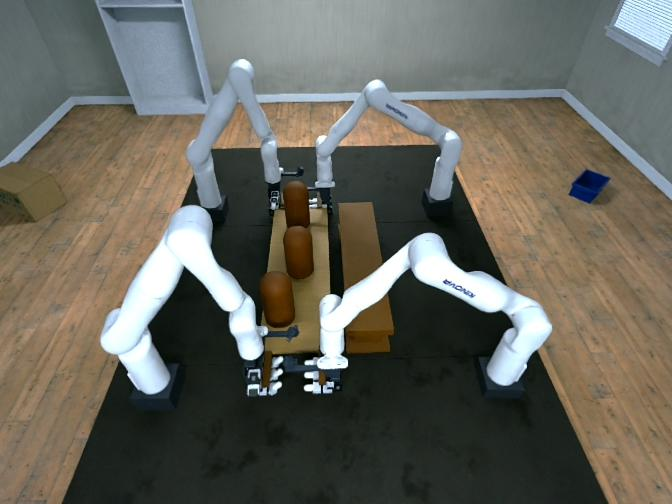

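Emit:
move(arm3={"joints": {"hand_index_dip": 0.043, "hand_middle_dip": 0.043, "hand_ring_dip": 0.043}}, arm4={"joints": {"hand_index_dip": 0.043, "hand_middle_dip": 0.043, "hand_ring_dip": 0.043}}, cameras=["arm1_cam_wrist", "arm2_cam_wrist", "arm3_cam_wrist", "arm4_cam_wrist"])

Scene clock: 686.97 s.
Joint torques (N m): arm1=[1.55 -14.29 -0.43 -2.02 -0.51 -0.45 0.09] | arm2=[0.23 -13.71 -1.11 -1.99 0.02 -0.4 -0.17] | arm3=[1.36 -20.84 -0.78 -6.47 0.06 -0.39 -0.32] | arm4=[0.14 -23.09 0.07 -6.59 -0.28 -0.29 -0.17]
Motor temperatures (°C): arm1=[29 29 27 24 34 33 37] | arm2=[26 29 23 25 30 32 29] | arm3=[33 31 25 24 29 32 38] | arm4=[26 31 25 24 29 37 37]
Flange force (N): arm1=[5.2 1.5 0.8] | arm2=[0.6 -0.1 -2.1] | arm3=[2.6 -1.3 -1.8] | arm4=[0.1 -0.2 1.4]
move: arm3 done; arm4 done
Joint velocities: within noise
arm1, arm2: as last shown
arm3.joint_positions: joint1_rad=-0.069 joint2_rad=+0.920 joint3_rad=+0.000 joint4_rad=+1.388 joint5_rad=+0.000 joint6_rad=+0.833 joint7_rad=-0.018 hand_index_mcp=+0.754 hand_index_abd=+0.000 hand_index_pip=-0.728 hand_index_dip=+0.048 hand_middle_mcp=+0.754 hand_middle_abd=+0.000 hand_middle_pip=-0.729 hand_middle_dip=+0.047 hand_ring_mcp=+0.754 hand_ring_abd=+0.000 hand_ring_pip=-0.729 hand_ring_dip=+0.047 hand_thumb_cmc=+0.714 hand_thumb_axl=+0.677 hand_thumb_mcp=+0.224 hand_thumb_ipl=+0.168 hand_current_limit=+0.750 hand_speed=-0.600
arm3.joint_status: all done
arm3.hand_state: goal,goal,goal,goal,goal,goal,goal,goal,goal,goal,goal,goal,goal,goal,goal,goal
arm3.index_mcp_current_ma: 0
arm3.index_abd_current_ma: 0
arm3.index_pip_current_ma: 1
arm3.index_dip_current_ma: 0
arm3.middle_mcp_current_ma: 0
arm3.middle_abd_current_ma: 0
arm3.middle_pip_current_ma: 1
arm3.middle_dip_current_ma: 0
arm3.ring_mcp_current_ma: 0
arm3.ring_abd_current_ma: 0
arm3.ring_pip_current_ma: 1
arm3.ring_dip_current_ma: 0
arm3.thumb_cmc_current_ma: 0
arm3.thumb_axl_current_ma: 0
arm3.thumb_mcp_current_ma: 0
arm3.thumb_ipl_current_ma: 0
arm3.hand_goal_index_mcp: 0.754
arm3.hand_goal_index_abd: 0.000
arm3.hand_goal_index_pip: -0.736
arm3.hand_goal_index_dip: 0.044
arm3.hand_goal_middle_mcp: 0.754
arm3.hand_goal_middle_abd: 0.000
arm3.hand_goal_middle_pip: -0.736
arm3.hand_goal_middle_dip: 0.044
arm3.hand_goal_ring_mcp: 0.754
arm3.hand_goal_ring_abd: 0.000
arm3.hand_goal_ring_pip: -0.736
arm3.hand_goal_ring_dip: 0.044
arm3.hand_goal_thumb_cmc: 0.714
arm3.hand_goal_thumb_axl: 0.678
arm3.hand_goal_thumb_mcp: 0.226
arm3.hand_goal_thumb_ipl: 0.168
arm3.hand: x=-0.4420 y=+0.0847 z=+0.8090 quat_wxyz=(-0.005, -0.001, +1.000, +0.004) (m; scene frame)
arm4.joint_positions: joint1_rad=-0.041 joint2_rad=+0.976 joint3_rad=+0.000 joint4_rad=+1.366 joint5_rad=+0.000 joint6_rad=+0.800 joint7_rad=-0.081 hand_index_mcp=+0.754 hand_index_abd=+0.000 hand_index_pip=-0.729 hand_index_dip=+0.047 hand_middle_mcp=+0.753 hand_middle_abd=+0.000 hand_middle_pip=-0.727 hand_middle_dip=+0.047 hand_ring_mcp=+0.753 hand_ring_abd=+0.000 hand_ring_pip=-0.729 hand_ring_dip=+0.047 hand_thumb_cmc=+0.714 hand_thumb_axl=+0.677 hand_thumb_mcp=-0.002 hand_thumb_ipl=-0.897 hand_current_limit=+0.750 hand_speed=-0.600
arm4.joint_status: all done
arm4.hand_state: goal,goal,goal,goal,goal,goal,goal,goal,goal,goal,goal,goal,goal,goal,goal,goal
arm4.index_mcp_current_ma: -1
arm4.index_abd_current_ma: 0
arm4.index_pip_current_ma: 14
arm4.index_dip_current_ma: 6
arm4.middle_mcp_current_ma: -1
arm4.middle_abd_current_ma: 0
arm4.middle_pip_current_ma: 19
arm4.middle_dip_current_ma: 5
arm4.ring_mcp_current_ma: -1
arm4.ring_abd_current_ma: 0
arm4.ring_pip_current_ma: 14
arm4.ring_dip_current_ma: 5
arm4.thumb_cmc_current_ma: 0
arm4.thumb_axl_current_ma: -1
arm4.thumb_mcp_current_ma: -3
arm4.thumb_ipl_current_ma: 7
arm4.hand_goal_index_mcp: 0.754
arm4.hand_goal_index_abd: 0.000
arm4.hand_goal_index_pip: -0.736
arm4.hand_goal_index_dip: 0.044
arm4.hand_goal_middle_mcp: 0.754
arm4.hand_goal_middle_abd: 0.000
arm4.hand_goal_middle_pip: -0.736
arm4.hand_goal_middle_dip: 0.044
arm4.hand_goal_ring_mcp: 0.754
arm4.hand_goal_ring_abd: 0.000
arm4.hand_goal_ring_pip: -0.736
arm4.hand_goal_ring_dip: 0.044
arm4.hand_goal_thumb_cmc: 0.714
arm4.hand_goal_thumb_axl: 0.678
arm4.hand_goal_thumb_mcp: 0.000
arm4.hand_goal_thumb_ipl: -0.900
arm4.hand: x=+0.4807 y=+0.0871 z=+0.8078 quat_wxyz=(-0.001, -0.001, +1.000, -0.002) (m; scene frame)
pictures: arm1_cam_wrist, arm2_cam_wrist, arm3_cam_wrist, arm4_cam_wrist
camera_calibration:
arm1_cam_wrist: T_world_to_cam=[[-0.800858, -0.598247, 0.026953, 0.458576], [-0.38773, 0.552294, 0.737995, -0.56532], [-0.456389, 0.580579, -0.674267, 0.774435], [0, 0, 0, 1]] pos_world=[0.501507, 0.136943, 0.92702]
arm2_cam_wrist: T_world_to_cam=[[-0.777775, -0.625513, 0.0616342, -0.302559], [-0.390513, 0.557739, 0.732412, -0.919623], [-0.492509, 0.545583, -0.678066, 0.343934], [0, 0, 0, 1]] pos_world=[-0.425057, 0.13601, 0.925401]
arm3_cam_wrist: T_world_to_cam=[[0.810106, 0.585829, -0.023084, 0.36203], [0.408806, -0.536213, 0.738481, -0.420637], [0.420245, -0.607685, -0.673879, 0.903239], [0, 0, 0, 1]] pos_world=[-0.500906, 0.111246, 0.927664]
arm4_cam_wrist: T_world_to_cam=[[0.759656, 0.650248, 0.0100443, -0.401744], [0.450963, -0.537842, 0.712291, -0.790346], [0.468568, -0.536566, -0.701812, 0.511855], [0, 0, 0, 1]] pos_world=[0.421765, 0.110796, 0.926218]

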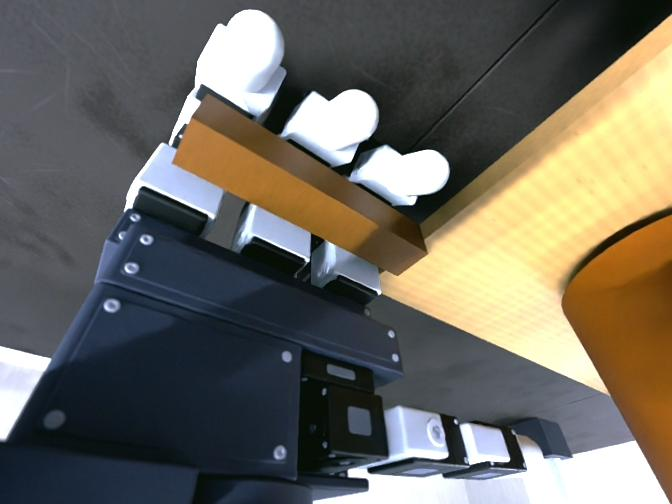

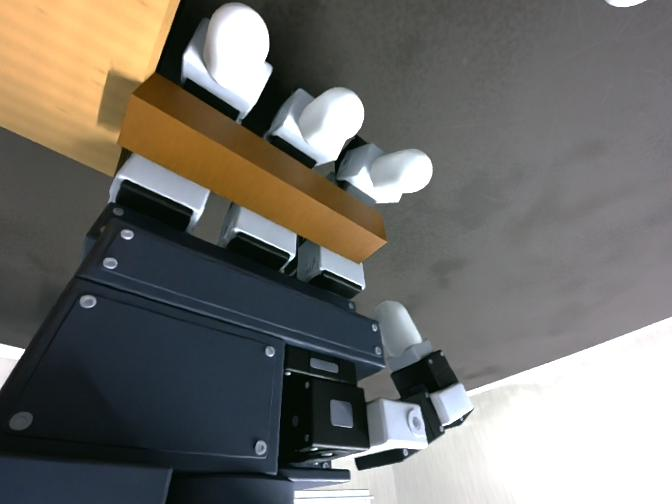

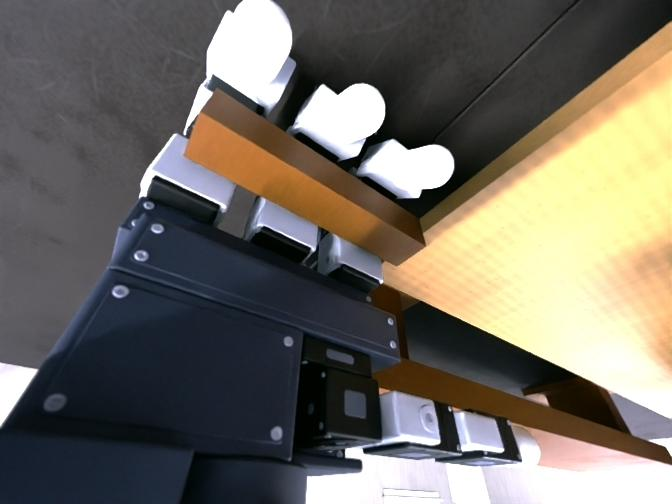

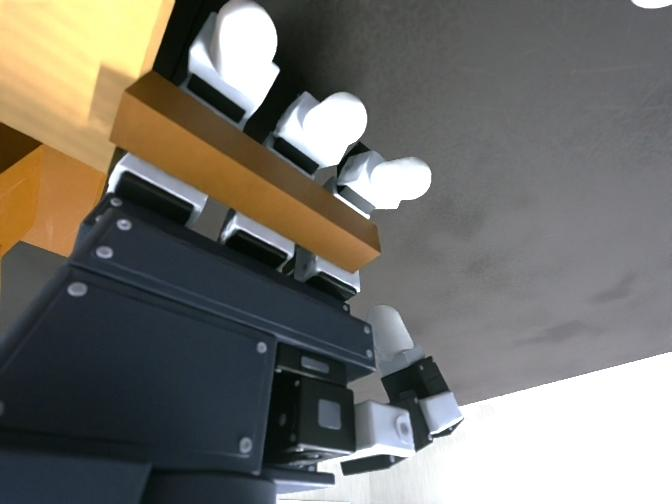

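Emit:
move(arm1={"joints": {"joint1_rad": -0.0116, "joint2_rad": 0.5829, "joint4_rad": 2.2681, "joint6_rad": 0.2906, "joint7_rad": -0.0040}, "min_time_s": 2}, arm2={"joints": {"joint1_rad": -0.1412, "joint2_rad": 0.6232, "joint4_rad": 2.2601, "joint6_rad": 0.2582, "joint7_rad": -0.1223}, "min_time_s": 2}, arm3={"joints": {"joint1_rad": -0.0693, "joint2_rad": 0.8964, "joint4_rad": 1.3820, "joint6_rad": 0.8632, "joint7_rad": -0.0178}, "min_time_s": 2}, arm4={"joints": {"joint1_rad": -0.0408, "joint2_rad": 0.9490, "joint4_rad": 1.3631, "joint6_rad": 0.8295, "joint7_rad": -0.0812}, "min_time_s": 2})

Scene clock: 853.87 s.
Joint torques (N m): arm1=[1.57 -15.42 -0.41 -1.64 -0.6 0.14 0.09] | arm2=[-0.44 -15.21 -1.91 -1.28 -0.08 0.36 -0.11] | arm3=[0.52 -22.7 -1.62 -6.25 -0.29 0.49 -0.26] | arm4=[0.15 -22.89 0.06 -6.76 -0.3 -0.28 -0.18]
Motor temperatures (°C): arm1=[28 29 27 24 34 33 37] | arm2=[26 30 23 25 30 32 29] | arm3=[33 31 25 25 29 32 38] | arm4=[26 32 25 24 29 37 37]
Flange force (N): arm1=[5.2 4.1 6.6] | arm2=[-1.1 3.4 5.4] | arm3=[1.1 1.8 2.9] | arm4=[0.1 -0.3 1.3]
move: arm1 done; arm2 done; arm3 done; arm4 done
Joint velocities: within noise
arm1.joint_positions: joint1_rad=-0.012 joint2_rad=+0.583 joint3_rad=+0.000 joint4_rad=+2.268 joint5_rad=+0.000 joint6_rad=+0.291 joint7_rad=-0.004 hand_index_mcp=+0.761 hand_index_abd=+0.000 hand_index_pip=-0.718 hand_index_dip=+0.047 hand_middle_mcp=+0.759 hand_middle_abd=+0.000 hand_middle_pip=-0.720 hand_middle_dip=+0.047 hand_ring_mcp=+0.759 hand_ring_abd=+0.000 hand_ring_pip=-0.723 hand_ring_dip=+0.047 hand_thumb_cmc=+0.714 hand_thumb_axl=+0.677 hand_thumb_mcp=+0.224 hand_thumb_ipl=+0.168 hand_current_limit=+0.750 hand_speed=-0.600
arm1.joint_status: all done
arm1.hand_state: goal,goal,goal,goal,goal,goal,goal,goal,goal,goal,goal,goal,goal,goal,goal,goal
arm1.index_mcp_current_ma: 16
arm1.index_abd_current_ma: 0
arm1.index_pip_current_ma: 49
arm1.index_dip_current_ma: 7
arm1.middle_mcp_current_ma: 12
arm1.middle_abd_current_ma: 0
arm1.middle_pip_current_ma: 41
arm1.middle_dip_current_ma: 5
arm1.ring_mcp_current_ma: 11
arm1.ring_abd_current_ma: 0
arm1.ring_pip_current_ma: 32
arm1.ring_dip_current_ma: 7
arm1.thumb_cmc_current_ma: 0
arm1.thumb_axl_current_ma: -1
arm1.thumb_mcp_current_ma: -5
arm1.thumb_ipl_current_ma: -1
arm1.hand_goal_index_mcp: 0.754
arm1.hand_goal_index_abd: 0.000
arm1.hand_goal_index_pip: -0.736
arm1.hand_goal_index_dip: 0.044
arm1.hand_goal_middle_mcp: 0.754
arm1.hand_goal_middle_abd: 0.000
arm1.hand_goal_middle_pip: -0.736
arm1.hand_goal_middle_dip: 0.044
arm1.hand_goal_ring_mcp: 0.754
arm1.hand_goal_ring_abd: 0.000
arm1.hand_goal_ring_pip: -0.736
arm1.hand_goal_ring_dip: 0.044
arm1.hand_goal_thumb_cmc: 0.714
arm1.hand_goal_thumb_axl: 0.678
arm1.hand_goal_thumb_mcp: 0.226
arm1.hand_goal_thumb_ipl: 0.168
arm1.hand: x=+0.4349 y=+0.1618 z=+0.8239 quat_wxyz=(-0.003, +1.000, +0.001, +0.002) (m; scene frame)
arm2.joint_positions: joint1_rad=-0.141 joint2_rad=+0.623 joint3_rad=+0.000 joint4_rad=+2.260 joint5_rad=+0.000 joint6_rad=+0.258 joint7_rad=-0.122 hand_index_mcp=+0.760 hand_index_abd=+0.000 hand_index_pip=-0.717 hand_index_dip=+0.047 hand_middle_mcp=+0.760 hand_middle_abd=+0.000 hand_middle_pip=-0.717 hand_middle_dip=+0.048 hand_ring_mcp=+0.760 hand_ring_abd=+0.000 hand_ring_pip=-0.719 hand_ring_dip=+0.047 hand_thumb_cmc=+0.714 hand_thumb_axl=+0.677 hand_thumb_mcp=-0.002 hand_thumb_ipl=-0.897 hand_current_limit=+0.750 hand_speed=-0.600
arm2.joint_status: all done
arm2.hand_state: goal,goal,goal,goal,goal,goal,goal,goal,goal,goal,goal,goal,goal,goal,goal,goal
arm2.index_mcp_current_ma: 5
arm2.index_abd_current_ma: 0
arm2.index_pip_current_ma: 28
arm2.index_dip_current_ma: 2
arm2.middle_mcp_current_ma: 6
arm2.middle_abd_current_ma: 0
arm2.middle_pip_current_ma: 27
arm2.middle_dip_current_ma: 3
arm2.ring_mcp_current_ma: 6
arm2.ring_abd_current_ma: 0
arm2.ring_pip_current_ma: 23
arm2.ring_dip_current_ma: 2
arm2.thumb_cmc_current_ma: 0
arm2.thumb_axl_current_ma: 0
arm2.thumb_mcp_current_ma: -1
arm2.thumb_ipl_current_ma: 3
arm2.hand_goal_index_mcp: 0.754
arm2.hand_goal_index_abd: 0.000
arm2.hand_goal_index_pip: -0.736
arm2.hand_goal_index_dip: 0.044
arm2.hand_goal_middle_mcp: 0.754
arm2.hand_goal_middle_abd: 0.000
arm2.hand_goal_middle_pip: -0.736
arm2.hand_goal_middle_dip: 0.044
arm2.hand_goal_ring_mcp: 0.754
arm2.hand_goal_ring_abd: 0.000
arm2.hand_goal_ring_pip: -0.736
arm2.hand_goal_ring_dip: 0.044
arm2.hand_goal_thumb_cmc: 0.714
arm2.hand_goal_thumb_axl: 0.678
arm2.hand_goal_thumb_mcp: 0.000
arm2.hand_goal_thumb_ipl: -0.900
arm2.hand: x=-0.4873 y=+0.1596 z=+0.8242 quat_wxyz=(-0.002, +1.000, +0.001, -0.003) (m; scene frame)
arm3.joint_positions: joint1_rad=-0.069 joint2_rad=+0.896 joint3_rad=+0.000 joint4_rad=+1.382 joint5_rad=+0.000 joint6_rad=+0.863 joint7_rad=-0.018 hand_index_mcp=+0.754 hand_index_abd=+0.000 hand_index_pip=-0.722 hand_index_dip=+0.048 hand_middle_mcp=+0.755 hand_middle_abd=+0.000 hand_middle_pip=-0.724 hand_middle_dip=+0.047 hand_ring_mcp=+0.755 hand_ring_abd=+0.000 hand_ring_pip=-0.726 hand_ring_dip=+0.047 hand_thumb_cmc=+0.714 hand_thumb_axl=+0.677 hand_thumb_mcp=+0.224 hand_thumb_ipl=+0.168 hand_current_limit=+0.750 hand_speed=-0.600
arm3.joint_status: all done
arm3.hand_state: goal,goal,goal,goal,goal,goal,goal,goal,goal,goal,goal,goal,goal,goal,goal,goal
arm3.index_mcp_current_ma: 0
arm3.index_abd_current_ma: 0
arm3.index_pip_current_ma: 3
arm3.index_dip_current_ma: 0
arm3.middle_mcp_current_ma: 0
arm3.middle_abd_current_ma: 0
arm3.middle_pip_current_ma: 3
arm3.middle_dip_current_ma: 0
arm3.ring_mcp_current_ma: 0
arm3.ring_abd_current_ma: 0
arm3.ring_pip_current_ma: 2
arm3.ring_dip_current_ma: 0
arm3.thumb_cmc_current_ma: 0
arm3.thumb_axl_current_ma: 0
arm3.thumb_mcp_current_ma: 0
arm3.thumb_ipl_current_ma: 0
arm3.hand_goal_index_mcp: 0.754
arm3.hand_goal_index_abd: 0.000
arm3.hand_goal_index_pip: -0.736
arm3.hand_goal_index_dip: 0.044
arm3.hand_goal_middle_mcp: 0.754
arm3.hand_goal_middle_abd: 0.000
arm3.hand_goal_middle_pip: -0.736
arm3.hand_goal_middle_dip: 0.044
arm3.hand_goal_ring_mcp: 0.754
arm3.hand_goal_ring_abd: 0.000
arm3.hand_goal_ring_pip: -0.736
arm3.hand_goal_ring_dip: 0.044
arm3.hand_goal_thumb_cmc: 0.714
arm3.hand_goal_thumb_axl: 0.678
arm3.hand_goal_thumb_mcp: 0.226
arm3.hand_goal_thumb_ipl: 0.168
arm3.hand: x=-0.4419 y=+0.0847 z=+0.8240 quat_wxyz=(-0.005, -0.001, +1.000, +0.004) (m; scene frame)
arm4.joint_positions: joint1_rad=-0.041 joint2_rad=+0.949 joint3_rad=+0.000 joint4_rad=+1.363 joint5_rad=+0.000 joint6_rad=+0.830 joint7_rad=-0.081 hand_index_mcp=+0.754 hand_index_abd=+0.000 hand_index_pip=-0.729 hand_index_dip=+0.047 hand_middle_mcp=+0.753 hand_middle_abd=+0.000 hand_middle_pip=-0.727 hand_middle_dip=+0.047 hand_ring_mcp=+0.753 hand_ring_abd=+0.000 hand_ring_pip=-0.729 hand_ring_dip=+0.047 hand_thumb_cmc=+0.714 hand_thumb_axl=+0.677 hand_thumb_mcp=-0.002 hand_thumb_ipl=-0.897 hand_current_limit=+0.750 hand_speed=-0.600
arm4.joint_status: all done
arm4.hand_state: goal,goal,goal,goal,goal,goal,goal,goal,goal,goal,goal,goal,goal,goal,goal,goal
arm4.index_mcp_current_ma: -1
arm4.index_abd_current_ma: 0
arm4.index_pip_current_ma: 14
arm4.index_dip_current_ma: 6
arm4.middle_mcp_current_ma: -1
arm4.middle_abd_current_ma: 0
arm4.middle_pip_current_ma: 19
arm4.middle_dip_current_ma: 5
arm4.ring_mcp_current_ma: -1
arm4.ring_abd_current_ma: 0
arm4.ring_pip_current_ma: 14
arm4.ring_dip_current_ma: 5
arm4.thumb_cmc_current_ma: 0
arm4.thumb_axl_current_ma: -1
arm4.thumb_mcp_current_ma: -3
arm4.thumb_ipl_current_ma: 7
arm4.hand_goal_index_mcp: 0.754
arm4.hand_goal_index_abd: 0.000
arm4.hand_goal_index_pip: -0.736
arm4.hand_goal_index_dip: 0.044
arm4.hand_goal_middle_mcp: 0.754
arm4.hand_goal_middle_abd: 0.000
arm4.hand_goal_middle_pip: -0.736
arm4.hand_goal_middle_dip: 0.044
arm4.hand_goal_ring_mcp: 0.754
arm4.hand_goal_ring_abd: 0.000
arm4.hand_goal_ring_pip: -0.736
arm4.hand_goal_ring_dip: 0.044
arm4.hand_goal_thumb_cmc: 0.714
arm4.hand_goal_thumb_axl: 0.678
arm4.hand_goal_thumb_mcp: 0.000
arm4.hand_goal_thumb_ipl: -0.900
arm4.hand: x=+0.4807 y=+0.0871 z=+0.8238 quat_wxyz=(-0.001, -0.001, +1.000, -0.002) (m; scene frame)
pictures: none


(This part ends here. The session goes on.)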